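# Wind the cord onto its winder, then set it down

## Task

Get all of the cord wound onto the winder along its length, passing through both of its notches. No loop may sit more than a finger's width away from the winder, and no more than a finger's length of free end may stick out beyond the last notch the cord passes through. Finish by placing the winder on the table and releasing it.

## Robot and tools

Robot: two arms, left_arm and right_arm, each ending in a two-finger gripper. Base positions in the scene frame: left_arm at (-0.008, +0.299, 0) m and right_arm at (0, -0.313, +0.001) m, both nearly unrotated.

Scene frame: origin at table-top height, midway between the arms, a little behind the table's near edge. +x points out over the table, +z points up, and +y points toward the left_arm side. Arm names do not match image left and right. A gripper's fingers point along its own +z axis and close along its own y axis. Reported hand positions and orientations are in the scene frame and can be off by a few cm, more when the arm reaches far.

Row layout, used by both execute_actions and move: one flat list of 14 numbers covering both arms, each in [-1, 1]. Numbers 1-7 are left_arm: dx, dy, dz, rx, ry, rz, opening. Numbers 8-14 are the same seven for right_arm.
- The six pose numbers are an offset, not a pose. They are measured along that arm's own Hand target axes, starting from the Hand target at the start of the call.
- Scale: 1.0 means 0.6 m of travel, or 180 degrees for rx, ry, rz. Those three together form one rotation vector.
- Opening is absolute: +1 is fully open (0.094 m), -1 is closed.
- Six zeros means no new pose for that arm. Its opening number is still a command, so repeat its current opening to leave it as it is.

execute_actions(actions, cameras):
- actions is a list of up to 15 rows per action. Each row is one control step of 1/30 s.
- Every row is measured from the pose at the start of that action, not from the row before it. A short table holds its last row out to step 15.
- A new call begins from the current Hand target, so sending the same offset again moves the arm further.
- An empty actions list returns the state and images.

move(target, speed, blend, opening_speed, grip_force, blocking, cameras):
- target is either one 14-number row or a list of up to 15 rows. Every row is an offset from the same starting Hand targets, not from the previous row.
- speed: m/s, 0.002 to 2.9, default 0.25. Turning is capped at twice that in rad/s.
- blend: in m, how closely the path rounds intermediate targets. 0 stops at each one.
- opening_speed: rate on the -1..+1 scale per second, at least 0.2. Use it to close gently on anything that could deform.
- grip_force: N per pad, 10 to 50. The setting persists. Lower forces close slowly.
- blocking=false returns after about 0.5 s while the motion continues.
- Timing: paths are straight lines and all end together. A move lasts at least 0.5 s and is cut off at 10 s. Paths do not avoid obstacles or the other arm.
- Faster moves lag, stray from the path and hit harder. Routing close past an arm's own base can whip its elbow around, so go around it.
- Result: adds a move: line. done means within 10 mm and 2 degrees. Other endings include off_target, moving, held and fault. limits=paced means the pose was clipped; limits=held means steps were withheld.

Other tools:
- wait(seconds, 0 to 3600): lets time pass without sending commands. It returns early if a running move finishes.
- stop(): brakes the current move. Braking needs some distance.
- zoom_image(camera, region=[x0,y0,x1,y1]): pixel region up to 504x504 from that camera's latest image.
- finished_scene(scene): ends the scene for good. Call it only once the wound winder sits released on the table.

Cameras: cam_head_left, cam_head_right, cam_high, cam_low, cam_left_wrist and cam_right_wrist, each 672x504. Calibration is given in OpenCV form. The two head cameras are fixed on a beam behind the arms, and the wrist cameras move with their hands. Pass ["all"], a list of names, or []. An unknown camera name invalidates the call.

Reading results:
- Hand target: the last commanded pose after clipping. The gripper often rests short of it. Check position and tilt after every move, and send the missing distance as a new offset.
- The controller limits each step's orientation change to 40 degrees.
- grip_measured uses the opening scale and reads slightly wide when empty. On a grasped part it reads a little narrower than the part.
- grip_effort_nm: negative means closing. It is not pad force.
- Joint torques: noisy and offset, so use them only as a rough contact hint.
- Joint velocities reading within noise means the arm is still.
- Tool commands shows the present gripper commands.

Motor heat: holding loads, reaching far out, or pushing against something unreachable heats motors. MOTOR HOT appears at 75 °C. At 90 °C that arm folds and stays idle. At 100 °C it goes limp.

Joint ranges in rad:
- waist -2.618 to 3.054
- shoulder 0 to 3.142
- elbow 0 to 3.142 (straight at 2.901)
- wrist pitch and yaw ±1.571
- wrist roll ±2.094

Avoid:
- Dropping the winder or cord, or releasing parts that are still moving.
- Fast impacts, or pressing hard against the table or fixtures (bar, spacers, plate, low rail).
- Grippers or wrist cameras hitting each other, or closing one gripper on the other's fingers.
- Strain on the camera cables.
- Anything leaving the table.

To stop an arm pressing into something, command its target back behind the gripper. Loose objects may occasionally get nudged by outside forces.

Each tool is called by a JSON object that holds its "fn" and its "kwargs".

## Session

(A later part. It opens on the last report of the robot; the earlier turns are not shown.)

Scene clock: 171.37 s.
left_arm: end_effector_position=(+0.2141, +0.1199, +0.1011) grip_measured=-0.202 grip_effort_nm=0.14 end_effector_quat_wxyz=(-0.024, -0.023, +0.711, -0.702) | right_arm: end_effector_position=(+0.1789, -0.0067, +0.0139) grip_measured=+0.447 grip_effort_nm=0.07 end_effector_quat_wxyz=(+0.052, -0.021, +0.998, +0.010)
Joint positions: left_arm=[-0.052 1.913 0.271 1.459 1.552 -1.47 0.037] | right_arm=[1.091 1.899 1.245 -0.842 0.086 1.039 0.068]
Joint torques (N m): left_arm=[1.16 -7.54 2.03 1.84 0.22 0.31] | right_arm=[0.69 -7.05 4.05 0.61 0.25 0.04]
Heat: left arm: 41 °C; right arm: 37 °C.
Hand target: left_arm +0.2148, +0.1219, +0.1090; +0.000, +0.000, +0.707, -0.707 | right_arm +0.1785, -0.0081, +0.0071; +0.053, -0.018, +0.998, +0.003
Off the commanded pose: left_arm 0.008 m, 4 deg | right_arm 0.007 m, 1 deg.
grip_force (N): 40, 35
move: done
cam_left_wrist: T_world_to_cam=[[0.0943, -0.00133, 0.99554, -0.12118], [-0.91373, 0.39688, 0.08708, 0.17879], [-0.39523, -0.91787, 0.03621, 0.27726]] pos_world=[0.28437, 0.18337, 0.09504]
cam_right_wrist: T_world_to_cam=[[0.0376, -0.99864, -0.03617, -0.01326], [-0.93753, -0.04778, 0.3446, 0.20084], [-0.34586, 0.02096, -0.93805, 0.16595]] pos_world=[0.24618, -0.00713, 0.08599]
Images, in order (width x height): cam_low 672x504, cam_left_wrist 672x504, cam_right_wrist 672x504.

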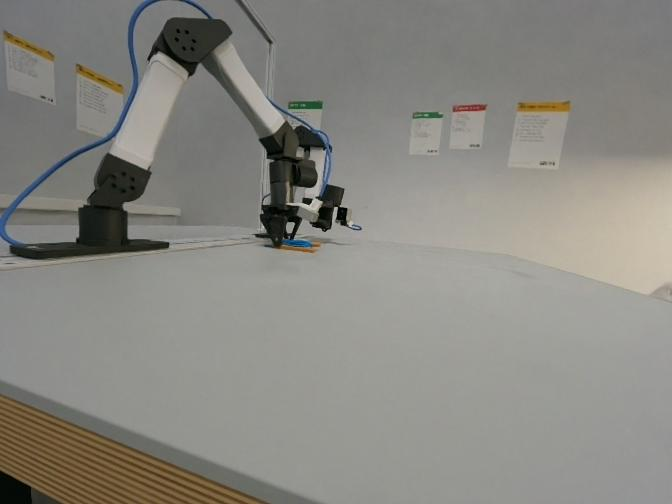

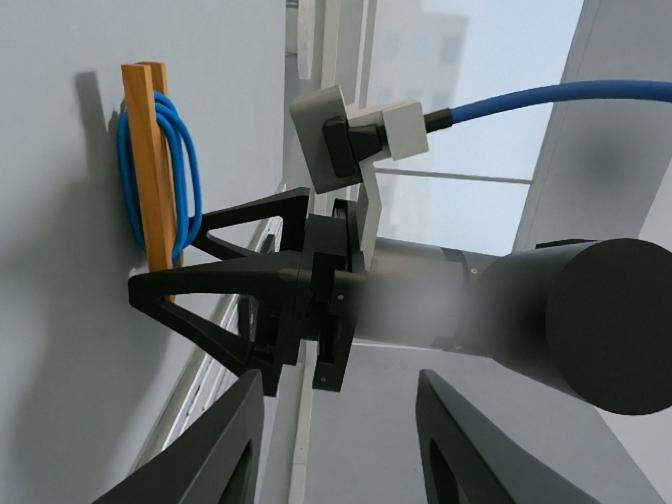

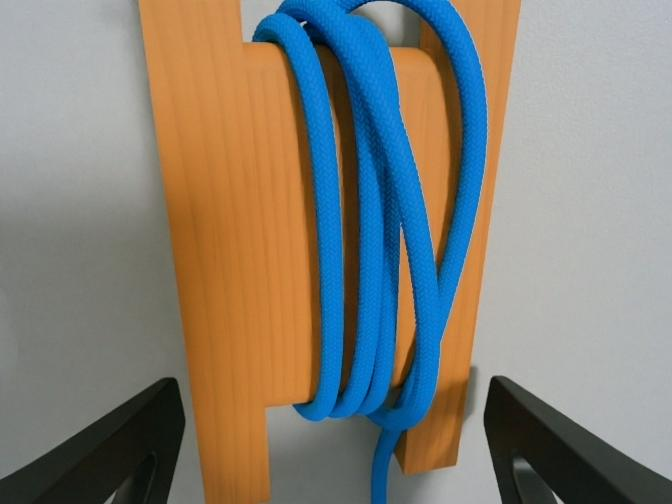

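{"fn": "move", "kwargs": {"target": [[0,0,0,0,0,0,-0.2, 0,0,0,0,0,0,0.75],[0,0,0,0,0,0,-0.2, 0,0,-0.16,0,0,0,0.75]], "opening_speed": 0.3, "speed": [0.1, 0.12], "cameras": ["cam_left_wrist", "cam_low", "cam_right_wrist", "cam_high", "cam_head_left", "cam_head_right"]}}

{"fn": "zoom_image", "kwargs": {"camera": "cam_low", "region": [230, 180, 370, 270]}}

{"fn": "zoom_image", "kwargs": {"camera": "cam_left_wrist", "region": [60, 30, 280, 330]}}

Scene clock: 175.43 s.
left_arm: end_effector_position=(+0.2141, +0.1199, +0.1011) grip_measured=-0.202 grip_effort_nm=0.14 end_effector_quat_wxyz=(-0.024, -0.023, +0.711, -0.702) | right_arm: end_effector_position=(+0.1678, -0.0125, +0.0911) grip_measured=+0.748 grip_effort_nm=0.08 end_effector_quat_wxyz=(+0.043, -0.021, +0.999, -0.007)
Joint positions: left_arm=[-0.052 1.913 0.271 1.459 1.552 -1.47 0.037] | right_arm=[1.114 1.817 1.458 -1.177 0.088 1.062 0.082]
Joint torques (N m): left_arm=[1.2 -7.53 2.06 1.85 0.21 0.31] | right_arm=[0.88 -9.4 6.78 0.34 0.2 0.11]
Heat: left arm: 40 °C; right arm: 37 °C.
Hand target: left_arm +0.2148, +0.1219, +0.1090; +0.000, +0.000, +0.707, -0.707 | right_arm +0.1684, -0.0089, +0.1026; +0.053, -0.018, +0.998, +0.003
Off the commanded pose: left_arm 0.008 m, 4 deg | right_arm 0.012 m, 2 deg.
grip_force (N): 40, 35
move: off_target (right_arm)
cam_left_wrist: T_world_to_cam=[[0.0943, -0.00133, 0.99554, -0.12118], [-0.91373, 0.39688, 0.08708, 0.17879], [-0.39523, -0.91787, 0.03621, 0.27726]] pos_world=[0.28437, 0.18337, 0.09504]
cam_right_wrist: T_world_to_cam=[[0.03672, -0.99932, -0.00283, -0.01867], [-0.93157, -0.03526, 0.36184, 0.16115], [-0.3617, -0.01065, -0.93224, 0.23644]] pos_world=[0.23632, -0.01045, 0.16205]

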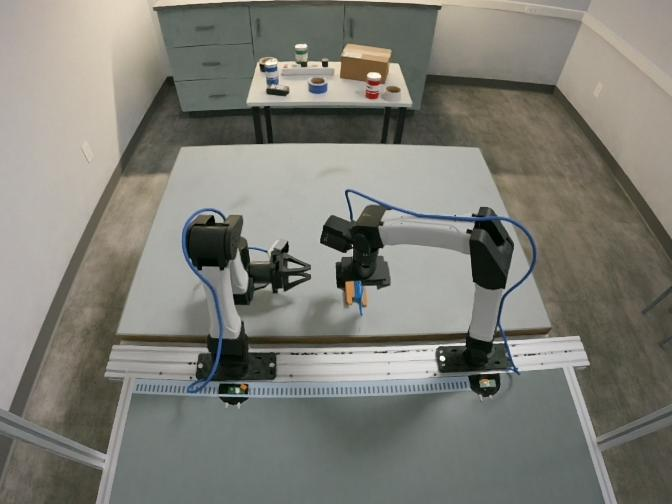

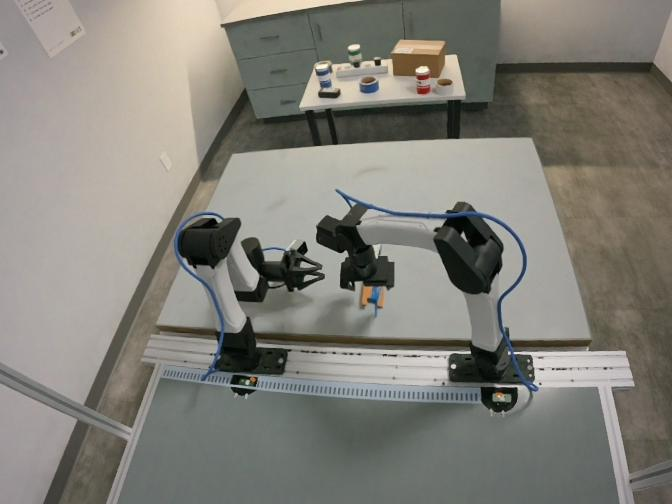

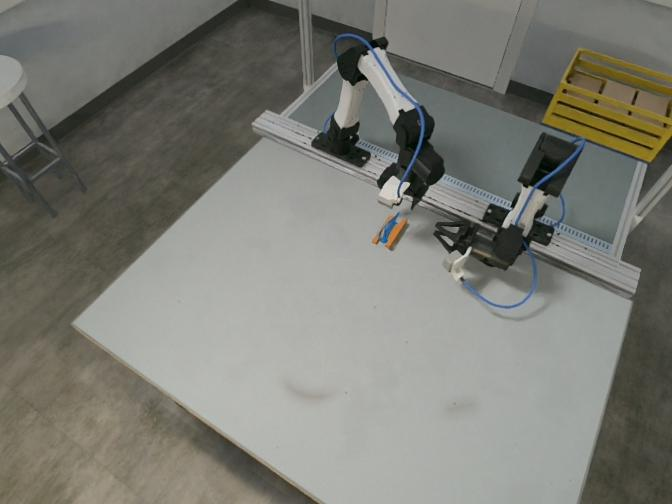

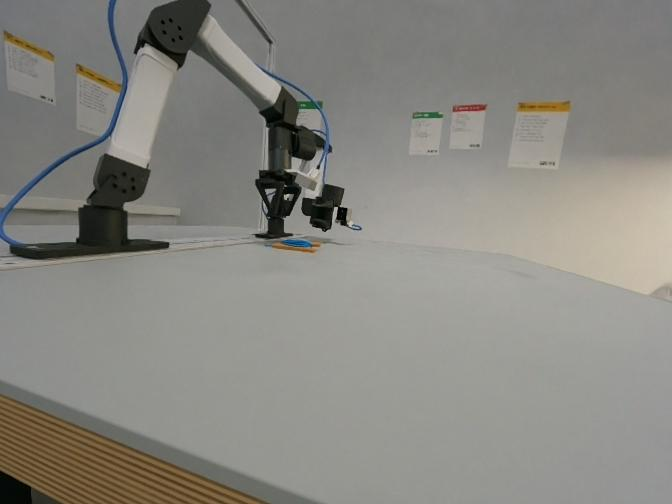

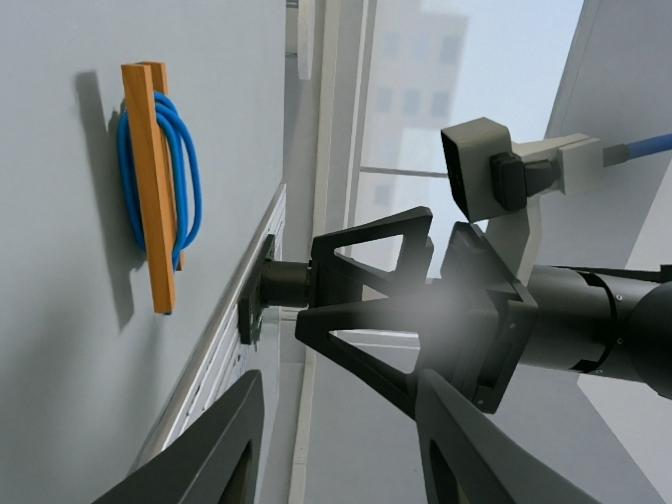

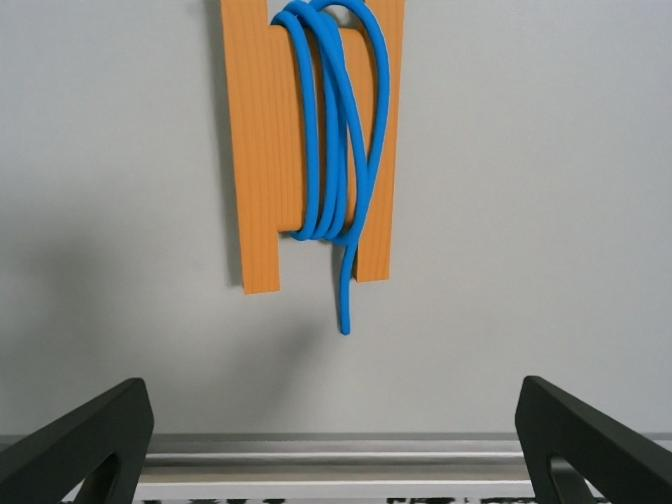

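Scaled by 3.600 from the camera's image (finer frame: 960x720).

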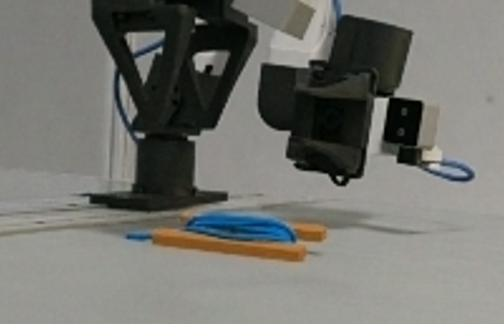

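Scaled by 1.680 from the camera's image (finer frame: 960x720).

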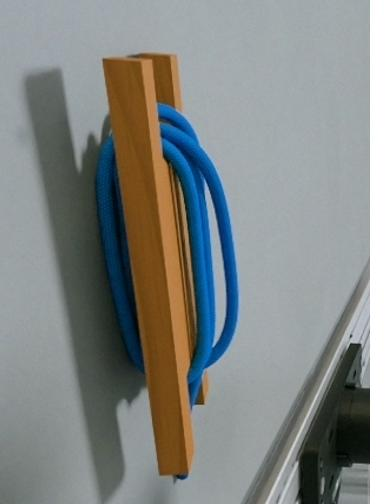

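{"fn": "zoom_image", "kwargs": {"camera": "cam_right_wrist", "region": [200, 0, 430, 345]}}

{"fn": "zoom_image", "kwargs": {"camera": "cam_low", "region": [255, 225, 330, 265]}}

{"fn": "zoom_image", "kwargs": {"camera": "cam_left_wrist", "region": [90, 40, 240, 340]}}

Scaled by 1.461 from the camera's image (finer frame: 960x720).

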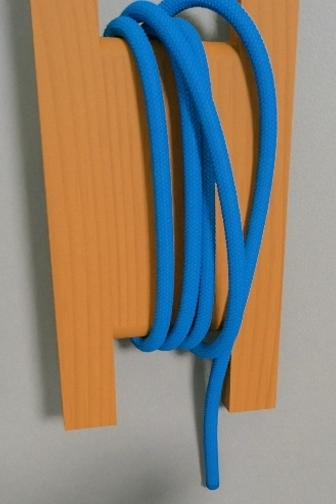

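Scaled by 6.720 from the camera's image (finer frame: 960x720).

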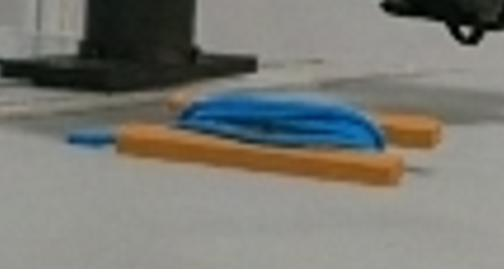

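Scaled by 1.680 from the camera's image (finer frame: 960x720).

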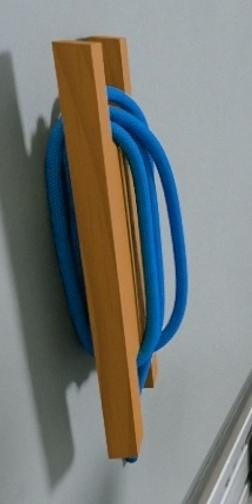

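{"fn": "move", "kwargs": {"target": [0,0,0,0,0,0,-0.2, -0.07,0,-0.0764,0,0.0333,0,0.0], "speed": 0.2, "cameras": ["cam_left_wrist", "cam_low", "cam_right_wrist"]}}

{"fn": "zoom_image", "kwargs": {"camera": "cam_right_wrist", "region": [200, 50, 450, 400]}}

Scene clock: 180.17 s.
left_arm: end_effector_position=(+0.2141, +0.1199, +0.1011) grip_measured=-0.202 grip_effort_nm=0.14 end_effector_quat_wxyz=(-0.024, -0.023, +0.711, -0.702) | right_arm: end_effector_position=(+0.2046, -0.0097, +0.1528) grip_measured=+0.002 grip_effort_nm=-0.10 end_effector_quat_wxyz=(+0.007, -0.015, +1.000, +0.003)
Joint positions: left_arm=[-0.052 1.913 0.271 1.459 1.552 -1.47 0.037] | right_arm=[0.992 1.923 1.847 -1.475 0.013 0.953 0.047]
Joint torques (N m): left_arm=[1.18 -7.51 2.06 1.85 0.21 0.3] | right_arm=[-0.1 -7.27 6.54 0.26 -0.04 -0.1]
Heat: left arm: 40 °C; right arm: 37 °C.
Hand target: left_arm +0.2148, +0.1219, +0.1090; +0.000, +0.000, +0.707, -0.707 | right_arm +0.2053, -0.0078, +0.1525; +0.000, -0.018, +1.000, +0.002
Off the commanded pose: left_arm 0.008 m, 4 deg | right_arm 0.002 m, 1 deg.
grip_force (N): 40, 35
move: done
cam_left_wrist: T_world_to_cam=[[0.0943, -0.00133, 0.99554, -0.12118], [-0.91373, 0.39688, 0.08708, 0.17879], [-0.39523, -0.91787, 0.03621, 0.27726]] pos_world=[0.28437, 0.18337, 0.09504]
cam_right_wrist: T_world_to_cam=[[0.02441, -0.99943, -0.02349, -0.01148], [-0.90335, -0.03211, 0.42769, 0.1574], [-0.4282, 0.01078, -0.90362, 0.31667]] pos_world=[0.27807, -0.00984, 0.21856]
Images, in order (width x height): cam_low 672x504, cam_left_wrist 672x504, cam_right_wrist 672x504.

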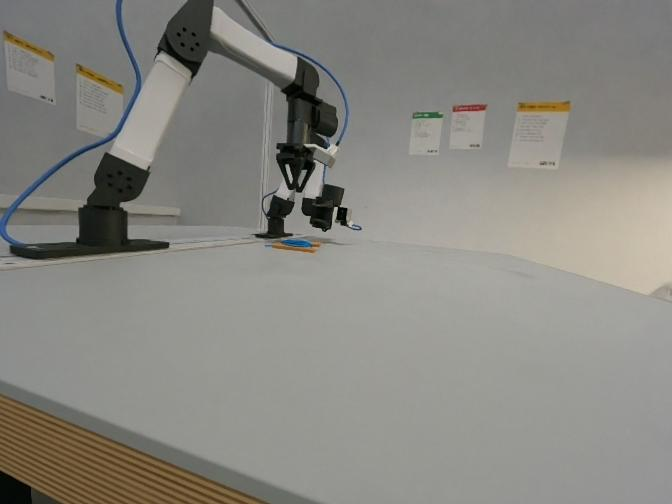

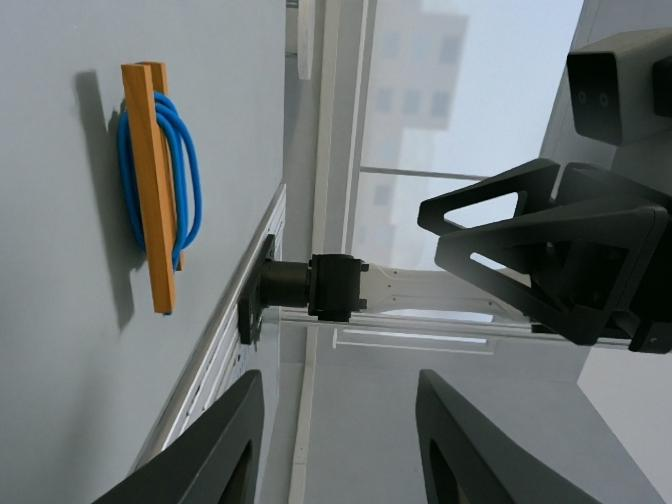

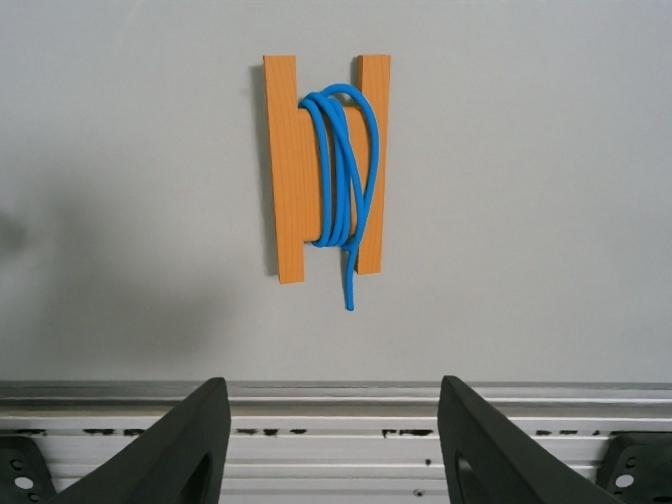

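Scaled by 1.440 from the camera's image (finer frame: 960x720).

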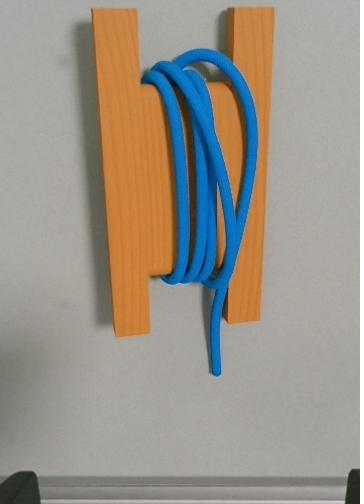

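{"fn": "move", "kwargs": {"target": [0,0,0,0,0,0,-0.2, 0.0975,-0.0067,0.1708,0,0,0,0.0], "speed": 0.2, "cameras": ["cam_right_wrist", "cam_left_wrist"]}}

Scene clock: 182.87 s.
left_arm: end_effector_position=(+0.2141, +0.1199, +0.1011) grip_measured=-0.202 grip_effort_nm=0.14 end_effector_quat_wxyz=(-0.024, -0.023, +0.711, -0.702) | right_arm: end_effector_position=(+0.1490, -0.0161, +0.0448) grip_measured=+0.002 grip_effort_nm=-0.11 end_effector_quat_wxyz=(-0.005, -0.021, +1.000, -0.010)
Joint positions: left_arm=[-0.052 1.913 0.271 1.459 1.552 -1.47 0.037] | right_arm=[1.116 1.857 1.324 -1.053 0.006 1.067 0.047]
Joint torques (N m): left_arm=[1.18 -7.53 2.03 1.84 0.22 0.3] | right_arm=[1.01 -10.17 4.12 0.38 0.06 0.05]
Heat: left arm: 40 °C; right arm: 37 °C.
Hand target: left_arm +0.2148, +0.1219, +0.1090; +0.000, +0.000, +0.707, -0.707 | right_arm +0.1471, -0.0135, +0.0500; +0.000, -0.018, +1.000, +0.002
Off the commanded pose: left_arm 0.008 m, 4 deg | right_arm 0.006 m, 2 deg.
grip_force (N): 40, 35
move: done
cam_left_wrist: T_world_to_cam=[[0.0943, -0.00133, 0.99554, -0.12118], [-0.91373, 0.39688, 0.08708, 0.17879], [-0.39523, -0.91787, 0.03621, 0.27726]] pos_world=[0.28437, 0.18337, 0.09504]
cam_right_wrist: T_world_to_cam=[[0.03423, -0.99941, 0.00193, -0.02152], [-0.89278, -0.02971, 0.44951, 0.15069], [-0.44919, -0.01711, -0.89327, 0.19758]] pos_world=[0.22402, -0.01365, 0.10879]
Images, in order (width x height): cam_left_wrist 672x504, cam_right_wrist 672x504.

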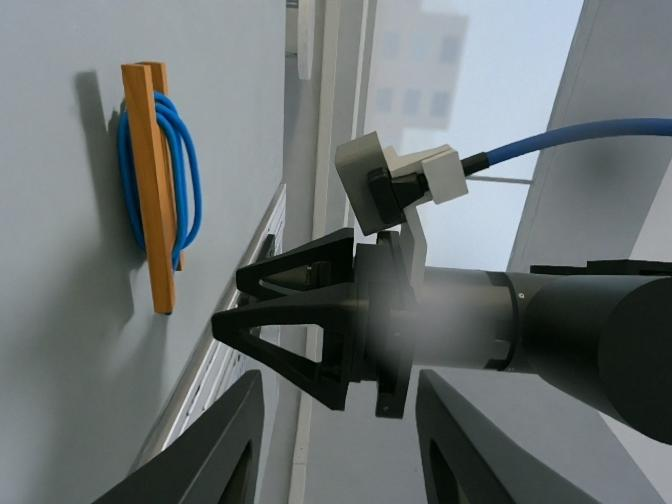

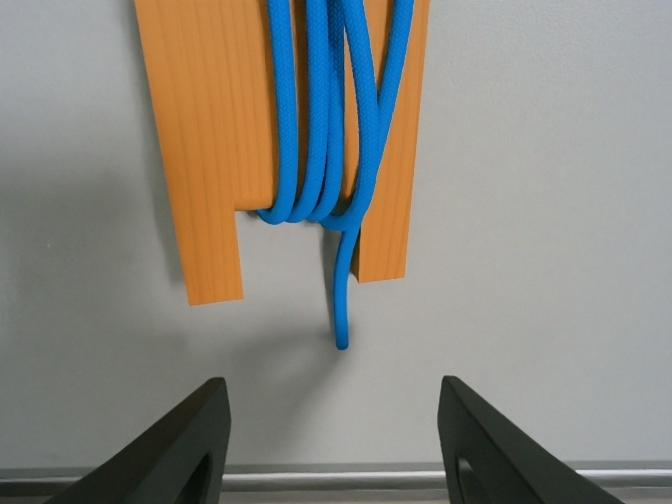

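{"fn": "move", "kwargs": {"target": [0,0,0,0,0,0,-0.2, 0.0033,0,0.045,0,0,0,-0.2], "speed": 0.1, "grip_force": [40, 20]}}

Scene clock: 184.30 s.
left_arm: end_effector_position=(+0.2141, +0.1199, +0.1011) grip_measured=-0.202 grip_effort_nm=0.14 end_effector_quat_wxyz=(-0.024, -0.023, +0.711, -0.702) | right_arm: end_effector_position=(+0.1479, -0.0140, +0.0272) grip_measured=-0.198 grip_effort_nm=-0.11 end_effector_quat_wxyz=(+0.002, -0.021, +1.000, +0.004)
Joint positions: left_arm=[-0.052 1.913 0.271 1.459 1.552 -1.47 0.037] | right_arm=[1.121 1.857 1.25 -0.95 0.006 1.072 0.038]
Joint torques (N m): left_arm=[1.2 -7.5 2.04 1.85 0.21 0.29] | right_arm=[0.87 -7.1 3.95 0.46 0.05 0.11]
Heat: left arm: 40 °C; right arm: 37 °C.
Hand target: left_arm +0.2148, +0.1219, +0.1090; +0.000, +0.000, +0.707, -0.707 | right_arm +0.1451, -0.0136, +0.0230; +0.000, -0.018, +1.000, +0.002
Off the commanded pose: left_arm 0.008 m, 4 deg | right_arm 0.005 m, 0 deg.
grip_force (N): 40, 20
move: done

{"fn": "move", "kwargs": {"target": [0,0,0,0,0,0,-0.2, 0,-0.005,0.0250,0,0,0,-0.2], "speed": 0.07, "cameras": ["cam_right_wrist", "cam_left_wrist"]}}

Scene clock: 185.43 s.
left_arm: end_effector_position=(+0.2141, +0.1199, +0.1011) grip_measured=-0.202 grip_effort_nm=0.14 end_effector_quat_wxyz=(-0.024, -0.023, +0.711, -0.702) | right_arm: end_effector_position=(+0.1472, -0.0153, +0.0150) grip_measured=-0.198 grip_effort_nm=-0.11 end_effector_quat_wxyz=(+0.004, -0.021, +1.000, +0.008)
Joint positions: left_arm=[-0.052 1.913 0.271 1.459 1.552 -1.47 0.037] | right_arm=[1.121 1.862 1.204 -0.889 0.006 1.072 0.038]
Joint torques (N m): left_arm=[1.22 -7.54 2.03 1.84 0.22 0.3] | right_arm=[0.44 -6.56 4.07 0.49 0.05 0]
Heat: left arm: 40 °C; right arm: 37 °C.
Hand target: left_arm +0.2148, +0.1219, +0.1090; +0.000, +0.000, +0.707, -0.707 | right_arm +0.1453, -0.0164, +0.0080; +0.000, -0.018, +1.000, +0.002
Off the commanded pose: left_arm 0.008 m, 4 deg | right_arm 0.007 m, 1 deg.
grip_force (N): 40, 20
move: done
cam_left_wrist: T_world_to_cam=[[0.0943, -0.00133, 0.99554, -0.12118], [-0.91373, 0.39688, 0.08708, 0.17879], [-0.39523, -0.91787, 0.03621, 0.27726]] pos_world=[0.28437, 0.18337, 0.09504]
cam_right_wrist: T_world_to_cam=[[0.03458, -0.99887, -0.03269, -0.02022], [-0.90045, -0.04534, 0.43258, 0.16364], [-0.43357, 0.01448, -0.901, 0.16846]] pos_world=[0.22109, -0.01521, 0.08033]
Images, in order (width x height): cam_left_wrist 672x504, cam_right_wrist 672x504.

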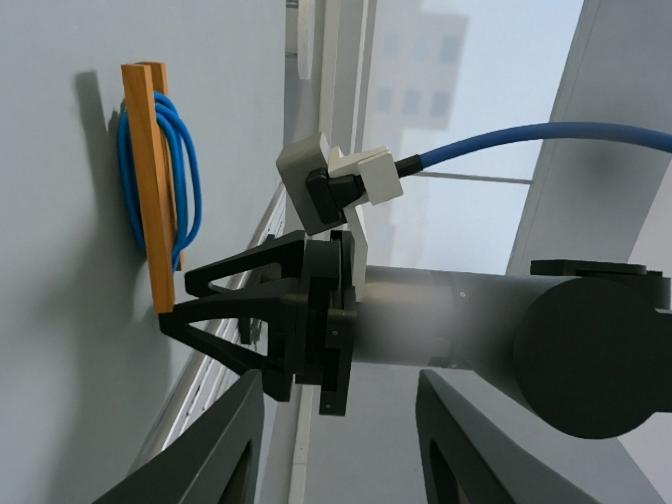

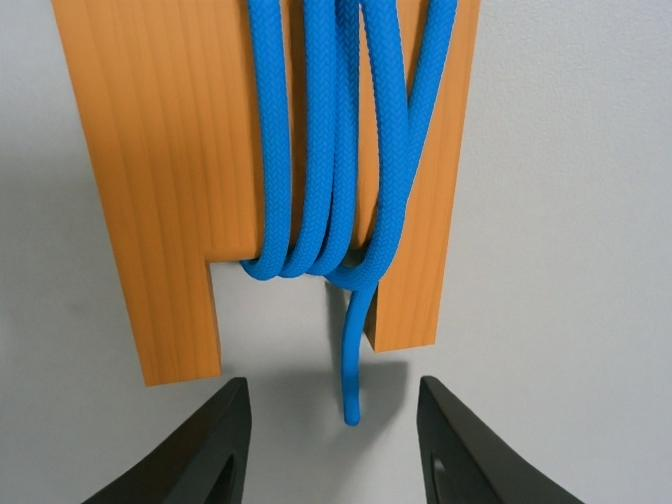

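{"fn": "move", "kwargs": {"target": [0,0,0,0,0,0,-0.2, 0,-0.005,0.0075,0,0,0,-0.2], "speed": 0.05, "cameras": ["cam_right_wrist"]}}

Scene clock: 186.60 s.
left_arm: end_effector_position=(+0.2141, +0.1199, +0.1011) grip_measured=-0.202 grip_effort_nm=0.14 end_effector_quat_wxyz=(-0.024, -0.023, +0.711, -0.702) | right_arm: end_effector_position=(+0.1460, -0.0177, +0.0100) grip_measured=-0.198 grip_effort_nm=-0.11 end_effector_quat_wxyz=(+0.004, -0.021, +1.000, +0.007)
Joint positions: left_arm=[-0.052 1.913 0.271 1.459 1.552 -1.47 0.037] | right_arm=[1.121 1.862 1.182 -0.869 0.006 1.072 0.038]
Joint torques (N m): left_arm=[1.2 -7.53 2.06 1.85 0.21 0.3] | right_arm=[0.32 -6.54 3.79 0.45 0.07 -0.02]
Heat: left arm: 40 °C; right arm: 37 °C.
Hand target: left_arm +0.2148, +0.1219, +0.1090; +0.000, +0.000, +0.707, -0.707 | right_arm +0.1454, -0.0195, +0.0034; +0.000, -0.018, +1.000, +0.002
Off the commanded pose: left_arm 0.008 m, 4 deg | right_arm 0.007 m, 1 deg.
grip_force (N): 40, 20
move: done
cam_right_wrist: T_world_to_cam=[[0.03467, -0.99891, -0.03133, -0.02276], [-0.90016, -0.04483, 0.43325, 0.1646], [-0.43418, 0.01318, -0.90073, 0.1636]] pos_world=[0.21999, -0.01751, 0.07533]

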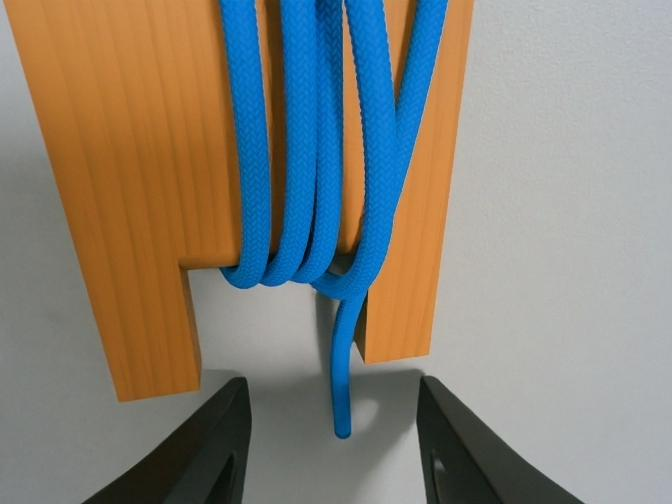

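{"fn": "move", "kwargs": {"target": [0,0,0,0,0,0,-0.2, 0,0,0,0,0,0,-1.0], "opening_speed": 0.6, "grip_force": [40, 20], "cameras": ["cam_right_wrist", "cam_left_wrist"]}}

Scene clock: 196.30 s.
left_arm: end_effector_position=(+0.2141, +0.1199, +0.1011) grip_measured=-0.202 grip_effort_nm=0.14 end_effector_quat_wxyz=(-0.024, -0.023, +0.711, -0.702) | right_arm: end_effector_position=(+0.1461, -0.0175, +0.0100) grip_measured=-0.948 grip_effort_nm=-0.46 end_effector_quat_wxyz=(+0.004, -0.021, +1.000, +0.007)
Joint positions: left_arm=[-0.052 1.913 0.271 1.459 1.552 -1.47 0.037] | right_arm=[1.121 1.862 1.182 -0.868 0.006 1.072 0.002]
Joint torques (N m): left_arm=[1.2 -7.51 2.02 1.85 0.21 0.31] | right_arm=[0.05 -6.53 3.73 0.45 0.06 -0.03]
Heat: left arm: 40 °C; right arm: 36 °C.
Hand target: left_arm +0.2148, +0.1219, +0.1090; +0.000, +0.000, +0.707, -0.707 | right_arm +0.1454, -0.0194, +0.0034; +0.000, -0.018, +1.000, +0.002
Off the commanded pose: left_arm 0.008 m, 4 deg | right_arm 0.007 m, 1 deg.
grip_force (N): 40, 20
move: done
cam_left_wrist: T_world_to_cam=[[0.0943, -0.00133, 0.99554, -0.12118], [-0.91373, 0.39688, 0.08708, 0.17879], [-0.39523, -0.91787, 0.03621, 0.27726]] pos_world=[0.28437, 0.18337, 0.09504]
cam_right_wrist: T_world_to_cam=[[0.03465, -0.99889, -0.03207, -0.0226], [-0.90031, -0.04513, 0.43289, 0.16466], [-0.43386, 0.01388, -0.90087, 0.16355]] pos_world=[0.21999, -0.01741, 0.07533]
Images, in order (width x height): cam_left_wrist 672x504, cam_right_wrist 672x504.

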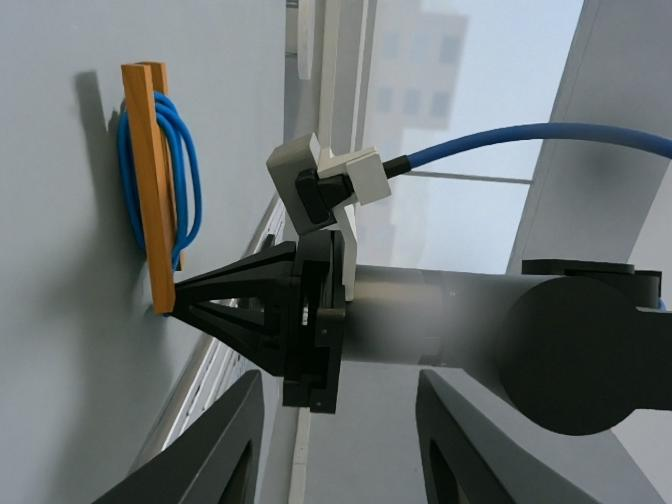

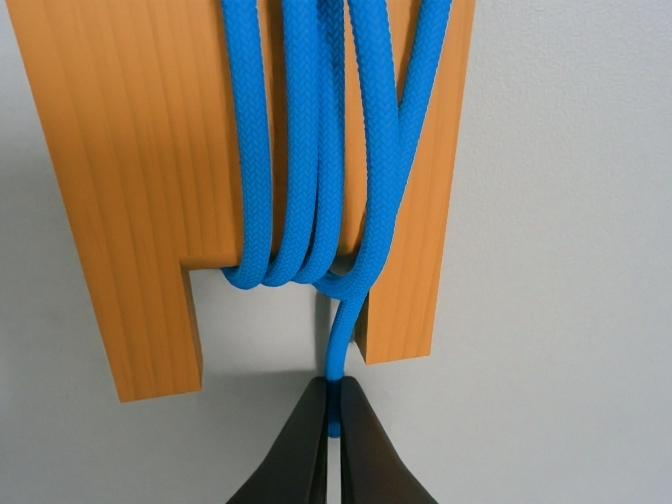

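{"fn": "move", "kwargs": {"target": [0,0,0,0,0,0,-0.2, 0.025,0,0,0,0,0,-1.0], "speed": 0.05, "grip_force": [40, 35], "cameras": ["cam_right_wrist", "cam_left_wrist"]}}

{"fn": "zoom_image", "kwargs": {"camera": "cam_left_wrist", "region": [90, 40, 240, 340]}}

Scene clock: 197.53 s.
left_arm: end_effector_position=(+0.2141, +0.1199, +0.1011) grip_measured=-0.202 grip_effort_nm=0.14 end_effector_quat_wxyz=(-0.024, -0.023, +0.711, -0.702) | right_arm: end_effector_position=(+0.1414, -0.0169, +0.0089) grip_measured=-0.971 grip_effort_nm=-0.77 end_effector_quat_wxyz=(+0.014, -0.017, +1.000, +0.006)
Joint positions: left_arm=[-0.052 1.913 0.271 1.459 1.552 -1.47 0.037] | right_arm=[1.145 1.853 1.166 -0.854 0.025 1.103 0.001]
Joint torques (N m): left_arm=[1.18 -7.53 2 1.85 0.21 0.3] | right_arm=[1.52 -7.95 2.8 0.43 -0.12 0.06]
Heat: left arm: 40 °C; right arm: 36 °C.
Hand target: left_arm +0.2148, +0.1219, +0.1090; +0.000, +0.000, +0.707, -0.707 | right_arm +0.1304, -0.0199, +0.0035; +0.001, -0.018, +1.000, +0.002
Off the commanded pose: left_arm 0.008 m, 4 deg | right_arm 0.013 m, 2 deg.
grip_force (N): 40, 35
move: off_target (right_arm)
cam_left_wrist: T_world_to_cam=[[0.0943, -0.00133, 0.99554, -0.12118], [-0.91373, 0.39688, 0.08708, 0.17879], [-0.39523, -0.91787, 0.03621, 0.27726]] pos_world=[0.28437, 0.18337, 0.09504]
cam_right_wrist: T_world_to_cam=[[0.02758, -0.99919, -0.02925, -0.02081], [-0.90898, -0.03724, 0.41517, 0.16249], [-0.41592, 0.01514, -0.90928, 0.15812]] pos_world=[0.21404, -0.01714, 0.07571]
Images, in order (width x height): cam_left_wrist 672x504, cam_right_wrist 672x504.

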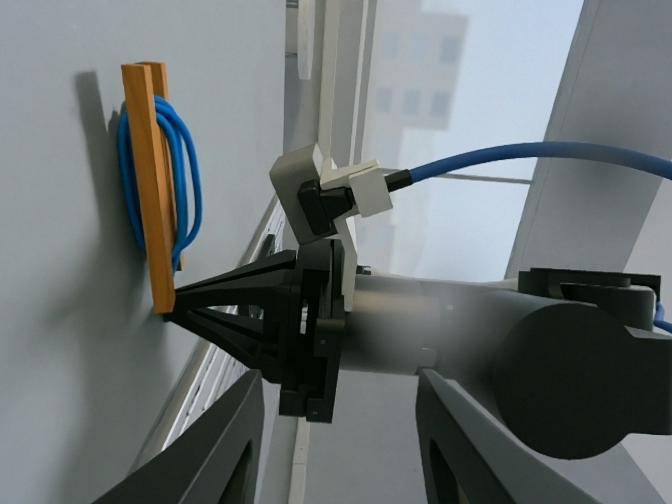

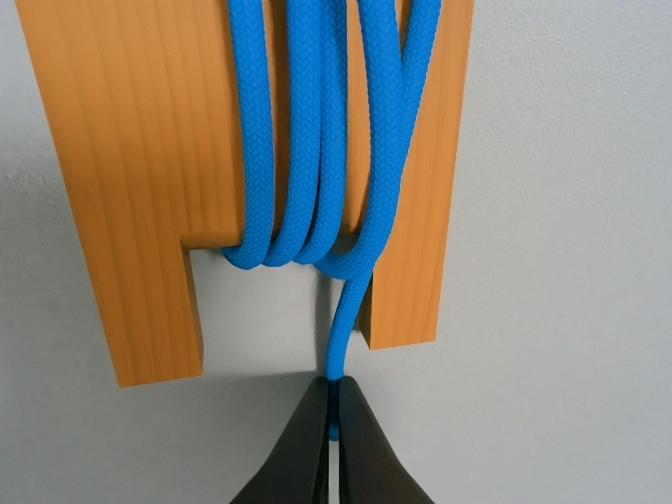

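Scaled by 1.680 from the camera's image (finer frame: 960x720).

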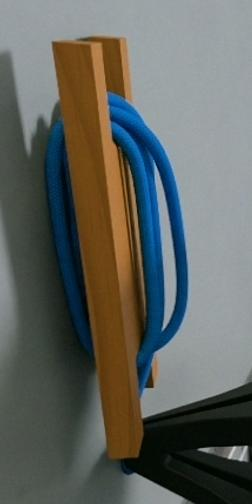

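{"fn": "move", "kwargs": {"target": [0,0,0,0,0,0,-0.2, 0.010,0,-0.012,0,0,0,-1.0], "speed": 0.05, "cameras": ["cam_right_wrist", "cam_left_wrist"]}}

{"fn": "zoom_image", "kwargs": {"camera": "cam_left_wrist", "region": [90, 40, 240, 340]}}

Scene clock: 198.63 s.
left_arm: end_effector_position=(+0.2141, +0.1199, +0.1011) grip_measured=-0.202 grip_effort_nm=0.14 end_effector_quat_wxyz=(-0.024, -0.023, +0.711, -0.702) | right_arm: end_effector_position=(+0.1342, -0.0150, +0.0096) grip_measured=-0.972 grip_effort_nm=-0.77 end_effector_quat_wxyz=(+0.014, -0.019, +1.000, +0.006)
Joint positions: left_arm=[-0.052 1.913 0.271 1.459 1.552 -1.47 0.037] | right_arm=[1.168 1.848 1.161 -0.855 0.026 1.121 0.001]
Joint torques (N m): left_arm=[1.17 -7.5 2 1.85 0.22 0.3] | right_arm=[1.24 -8.99 3.34 0.29 -0.11 0.05]
Heat: left arm: 40 °C; right arm: 36 °C.
Hand target: left_arm +0.2148, +0.1219, +0.1090; +0.000, +0.000, +0.707, -0.707 | right_arm +0.1244, -0.0201, +0.0107; +0.001, -0.018, +1.000, +0.002
Off the commanded pose: left_arm 0.008 m, 4 deg | right_arm 0.011 m, 2 deg.
grip_force (N): 40, 35
move: off_target (right_arm)
cam_left_wrist: T_world_to_cam=[[0.0943, -0.00133, 0.99554, -0.12118], [-0.91373, 0.39688, 0.08708, 0.17879], [-0.39523, -0.91787, 0.03621, 0.27726]] pos_world=[0.28437, 0.18337, 0.09504]
cam_right_wrist: T_world_to_cam=[[0.03248, -0.99903, -0.0298, -0.01935], [-0.90879, -0.04193, 0.41515, 0.15563], [-0.41599, 0.0136, -0.90927, 0.15573]] pos_world=[0.20685, -0.01492, 0.07641]
Images, in order (width x height): cam_left_wrist 672x504, cam_right_wrist 672x504.

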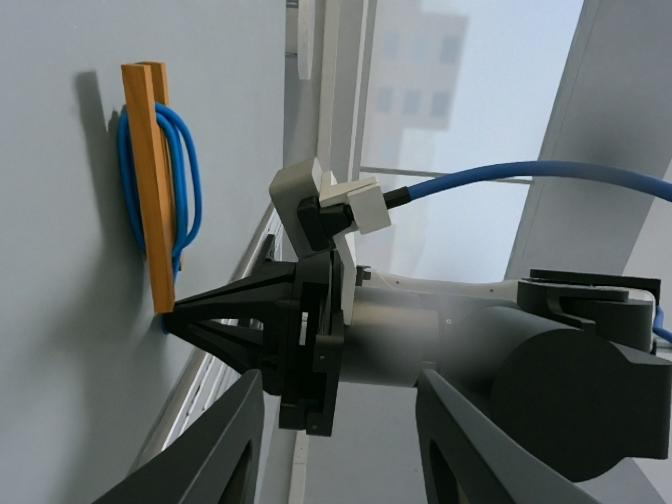

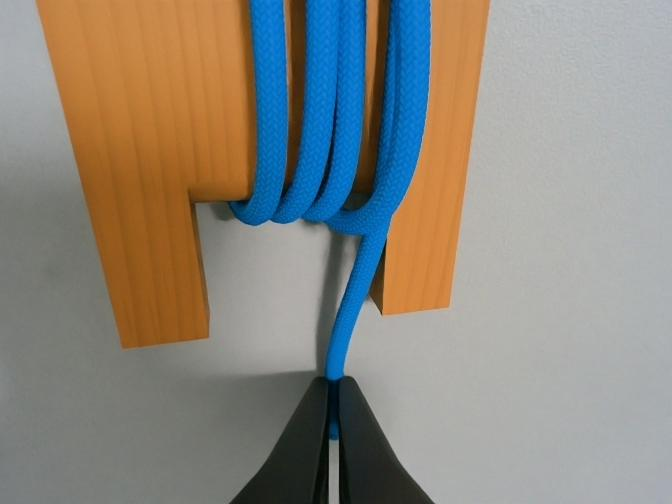

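Scaled by 1.680 from the camera's image (finer frame: 960x720).

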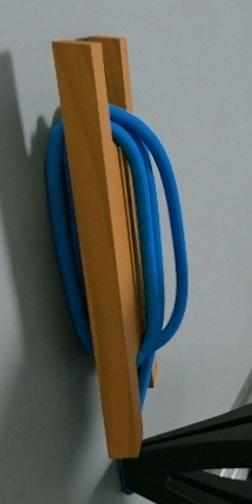

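{"fn": "move", "kwargs": {"target": [0,0,0,0,0,0,-0.2, 0.0125,0,0,0,0,0,-1.0], "speed": 0.05, "cameras": ["cam_right_wrist", "cam_left_wrist"]}}

{"fn": "zoom_image", "kwargs": {"camera": "cam_left_wrist", "region": [90, 40, 240, 340]}}

Scene clock: 199.77 s.
left_arm: end_effector_position=(+0.2141, +0.1199, +0.1011) grip_measured=-0.202 grip_effort_nm=0.14 end_effector_quat_wxyz=(-0.024, -0.023, +0.711, -0.702) | right_arm: end_effector_position=(+0.1261, -0.0158, +0.0095) grip_measured=-0.972 grip_effort_nm=-0.77 end_effector_quat_wxyz=(+0.013, -0.019, +1.000, +0.005)
Joint positions: left_arm=[-0.052 1.913 0.271 1.459 1.552 -1.47 0.037] | right_arm=[1.19 1.837 1.147 -0.855 0.025 1.143 0.001]
Joint torques (N m): left_arm=[1.22 -7.54 2.06 1.85 0.21 0.3] | right_arm=[1.2 -8.96 3.3 0.31 -0.12 0.07]
Heat: left arm: 40 °C; right arm: 37 °C.
Hand target: left_arm +0.2148, +0.1219, +0.1090; +0.000, +0.000, +0.707, -0.707 | right_arm +0.1168, -0.0205, +0.0106; +0.001, -0.019, +1.000, +0.002
Off the commanded pose: left_arm 0.008 m, 4 deg | right_arm 0.010 m, 1 deg.
grip_force (N): 40, 35
move: done
cam_left_wrist: T_world_to_cam=[[0.0943, -0.00133, 0.99554, -0.12118], [-0.91373, 0.39688, 0.08708, 0.17879], [-0.39523, -0.91787, 0.03621, 0.27726]] pos_world=[0.28437, 0.18337, 0.09504]
cam_right_wrist: T_world_to_cam=[[0.03253, -0.99909, -0.02742, -0.01998], [-0.90774, -0.04101, 0.41752, 0.14809], [-0.41827, 0.01131, -0.90825, 0.15247]] pos_world=[0.19885, -0.01561, 0.0761]
Images, in order (width x height): cam_left_wrist 672x504, cam_right_wrist 672x504.

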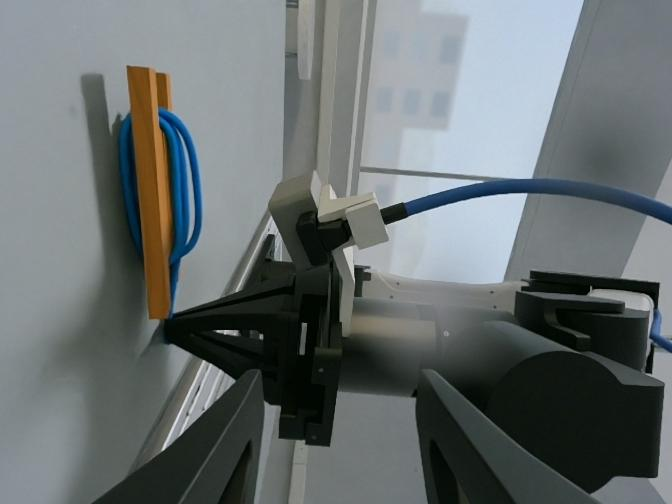

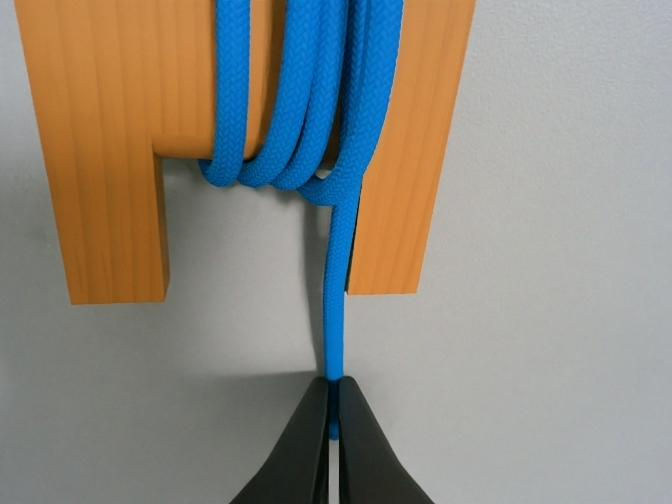

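Scaled by 1.680 from the camera's image (finer frame: 960x720).

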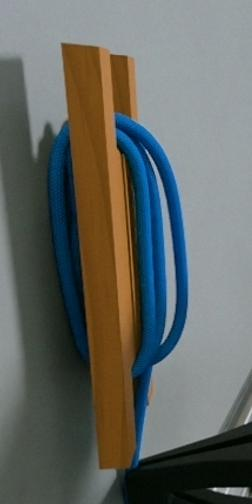

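{"fn": "zoom_image", "kwargs": {"camera": "cam_right_wrist", "region": [180, 0, 430, 330]}}

{"fn": "execute_actions", "kwargs": {"actions": []}}

{"fn": "zoom_image", "kwargs": {"camera": "cam_low", "region": [235, 215, 335, 265]}}

Scaled by 1.527 from the camera's image (finer frame: 960x720).

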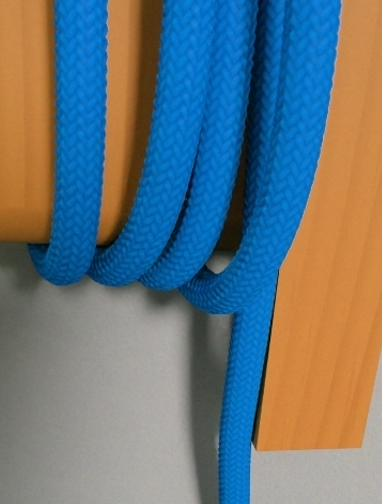

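Scene clock: 200.50 s.
left_arm: end_effector_position=(+0.2141, +0.1199, +0.1011) grip_measured=-0.202 grip_effort_nm=0.14 end_effector_quat_wxyz=(-0.024, -0.023, +0.711, -0.702) | right_arm: end_effector_position=(+0.1261, -0.0158, +0.0095) grip_measured=-0.972 grip_effort_nm=-0.77 end_effector_quat_wxyz=(+0.013, -0.019, +1.000, +0.005)
Joint positions: left_arm=[-0.052 1.913 0.271 1.459 1.552 -1.47 0.037] | right_arm=[1.19 1.837 1.147 -0.855 0.025 1.143 0.001]
Joint velocities: within noise
Joint torques (N m): left_arm=[1.17 -7.51 2.06 1.84 0.22 0.3] | right_arm=[1.25 -8.77 3.38 0.27 -0.12 0.09]
Motor temperatures (°C): left_arm=[24 33 39 40 25 25 25] | right_arm=[22 37 36 34 24 26 26]
Heat: left arm: 40 °C; right arm: 37 °C.
Hand target: left_arm +0.2148, +0.1219, +0.1090; +0.000, +0.000, +0.707, -0.707 | right_arm +0.1168, -0.0205, +0.0106; +0.001, -0.019, +1.000, +0.002
Tool commands: left_gripper/opening=-0.2 right_gripper/opening=-1.0
Off the commanded pose: left_arm 0.008 m, 4 deg | right_arm 0.010 m, 1 deg.
grip_force (N): 40, 35
camera_calibration:
cam_left_wrist: T_world_to_cam=[[0.0943, -0.00133, 0.99554, -0.12118], [-0.91373, 0.39688, 0.08708, 0.17879], [-0.39523, -0.91787, 0.03621, 0.27726]] pos_world=[0.28437, 0.18337, 0.09504]
cam_right_wrist: T_world_to_cam=[[0.03208, -0.99911, -0.02744, -0.01989], [-0.90776, -0.04061, 0.41752, 0.1481], [-0.41826, 0.01151, -0.90825, 0.15247]] pos_world=[0.19885, -0.01562, 0.0761]

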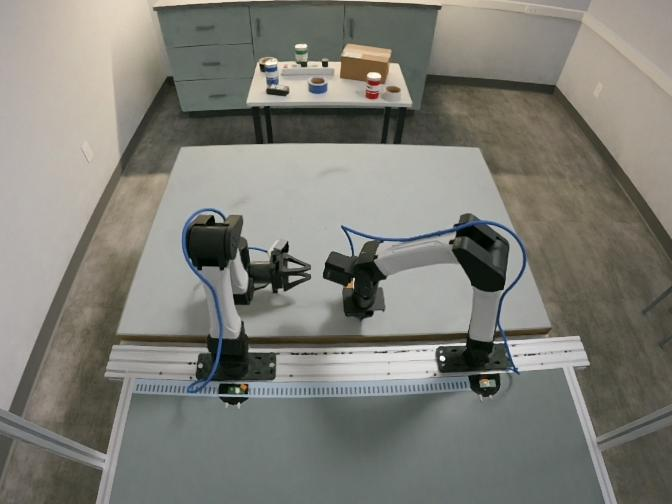

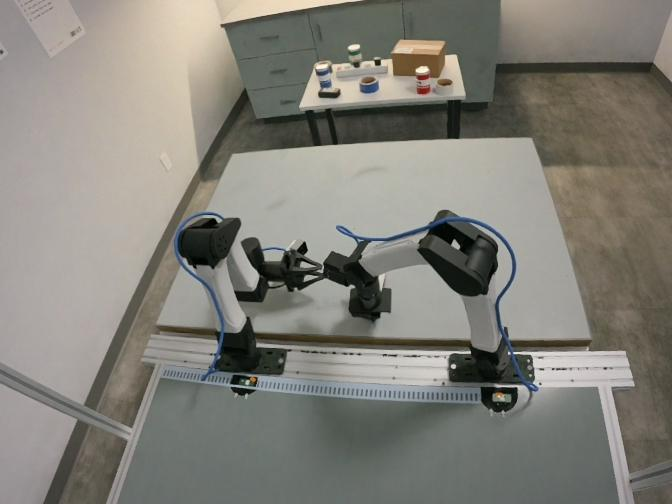

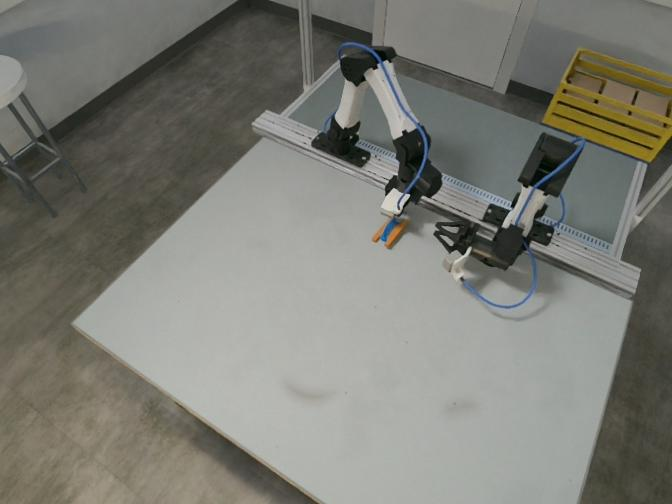

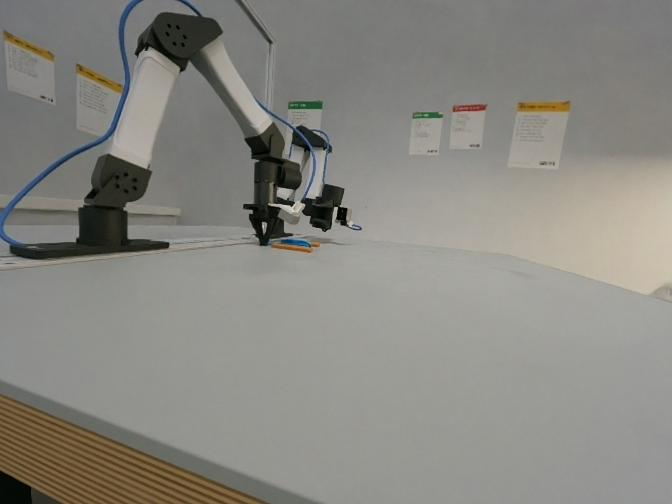

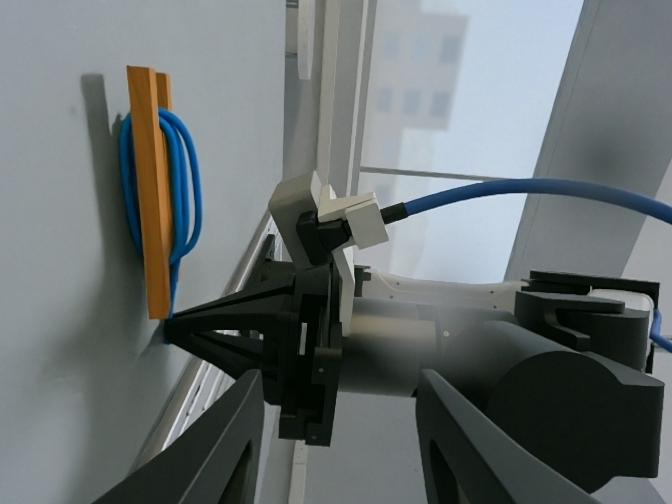

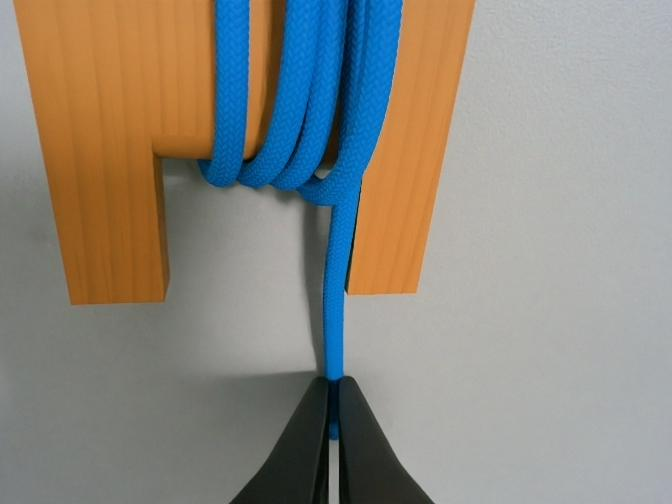

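Scaled by 5.040 from the camera's image (finer frame: 960x720).

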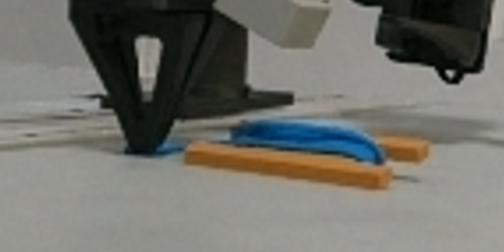

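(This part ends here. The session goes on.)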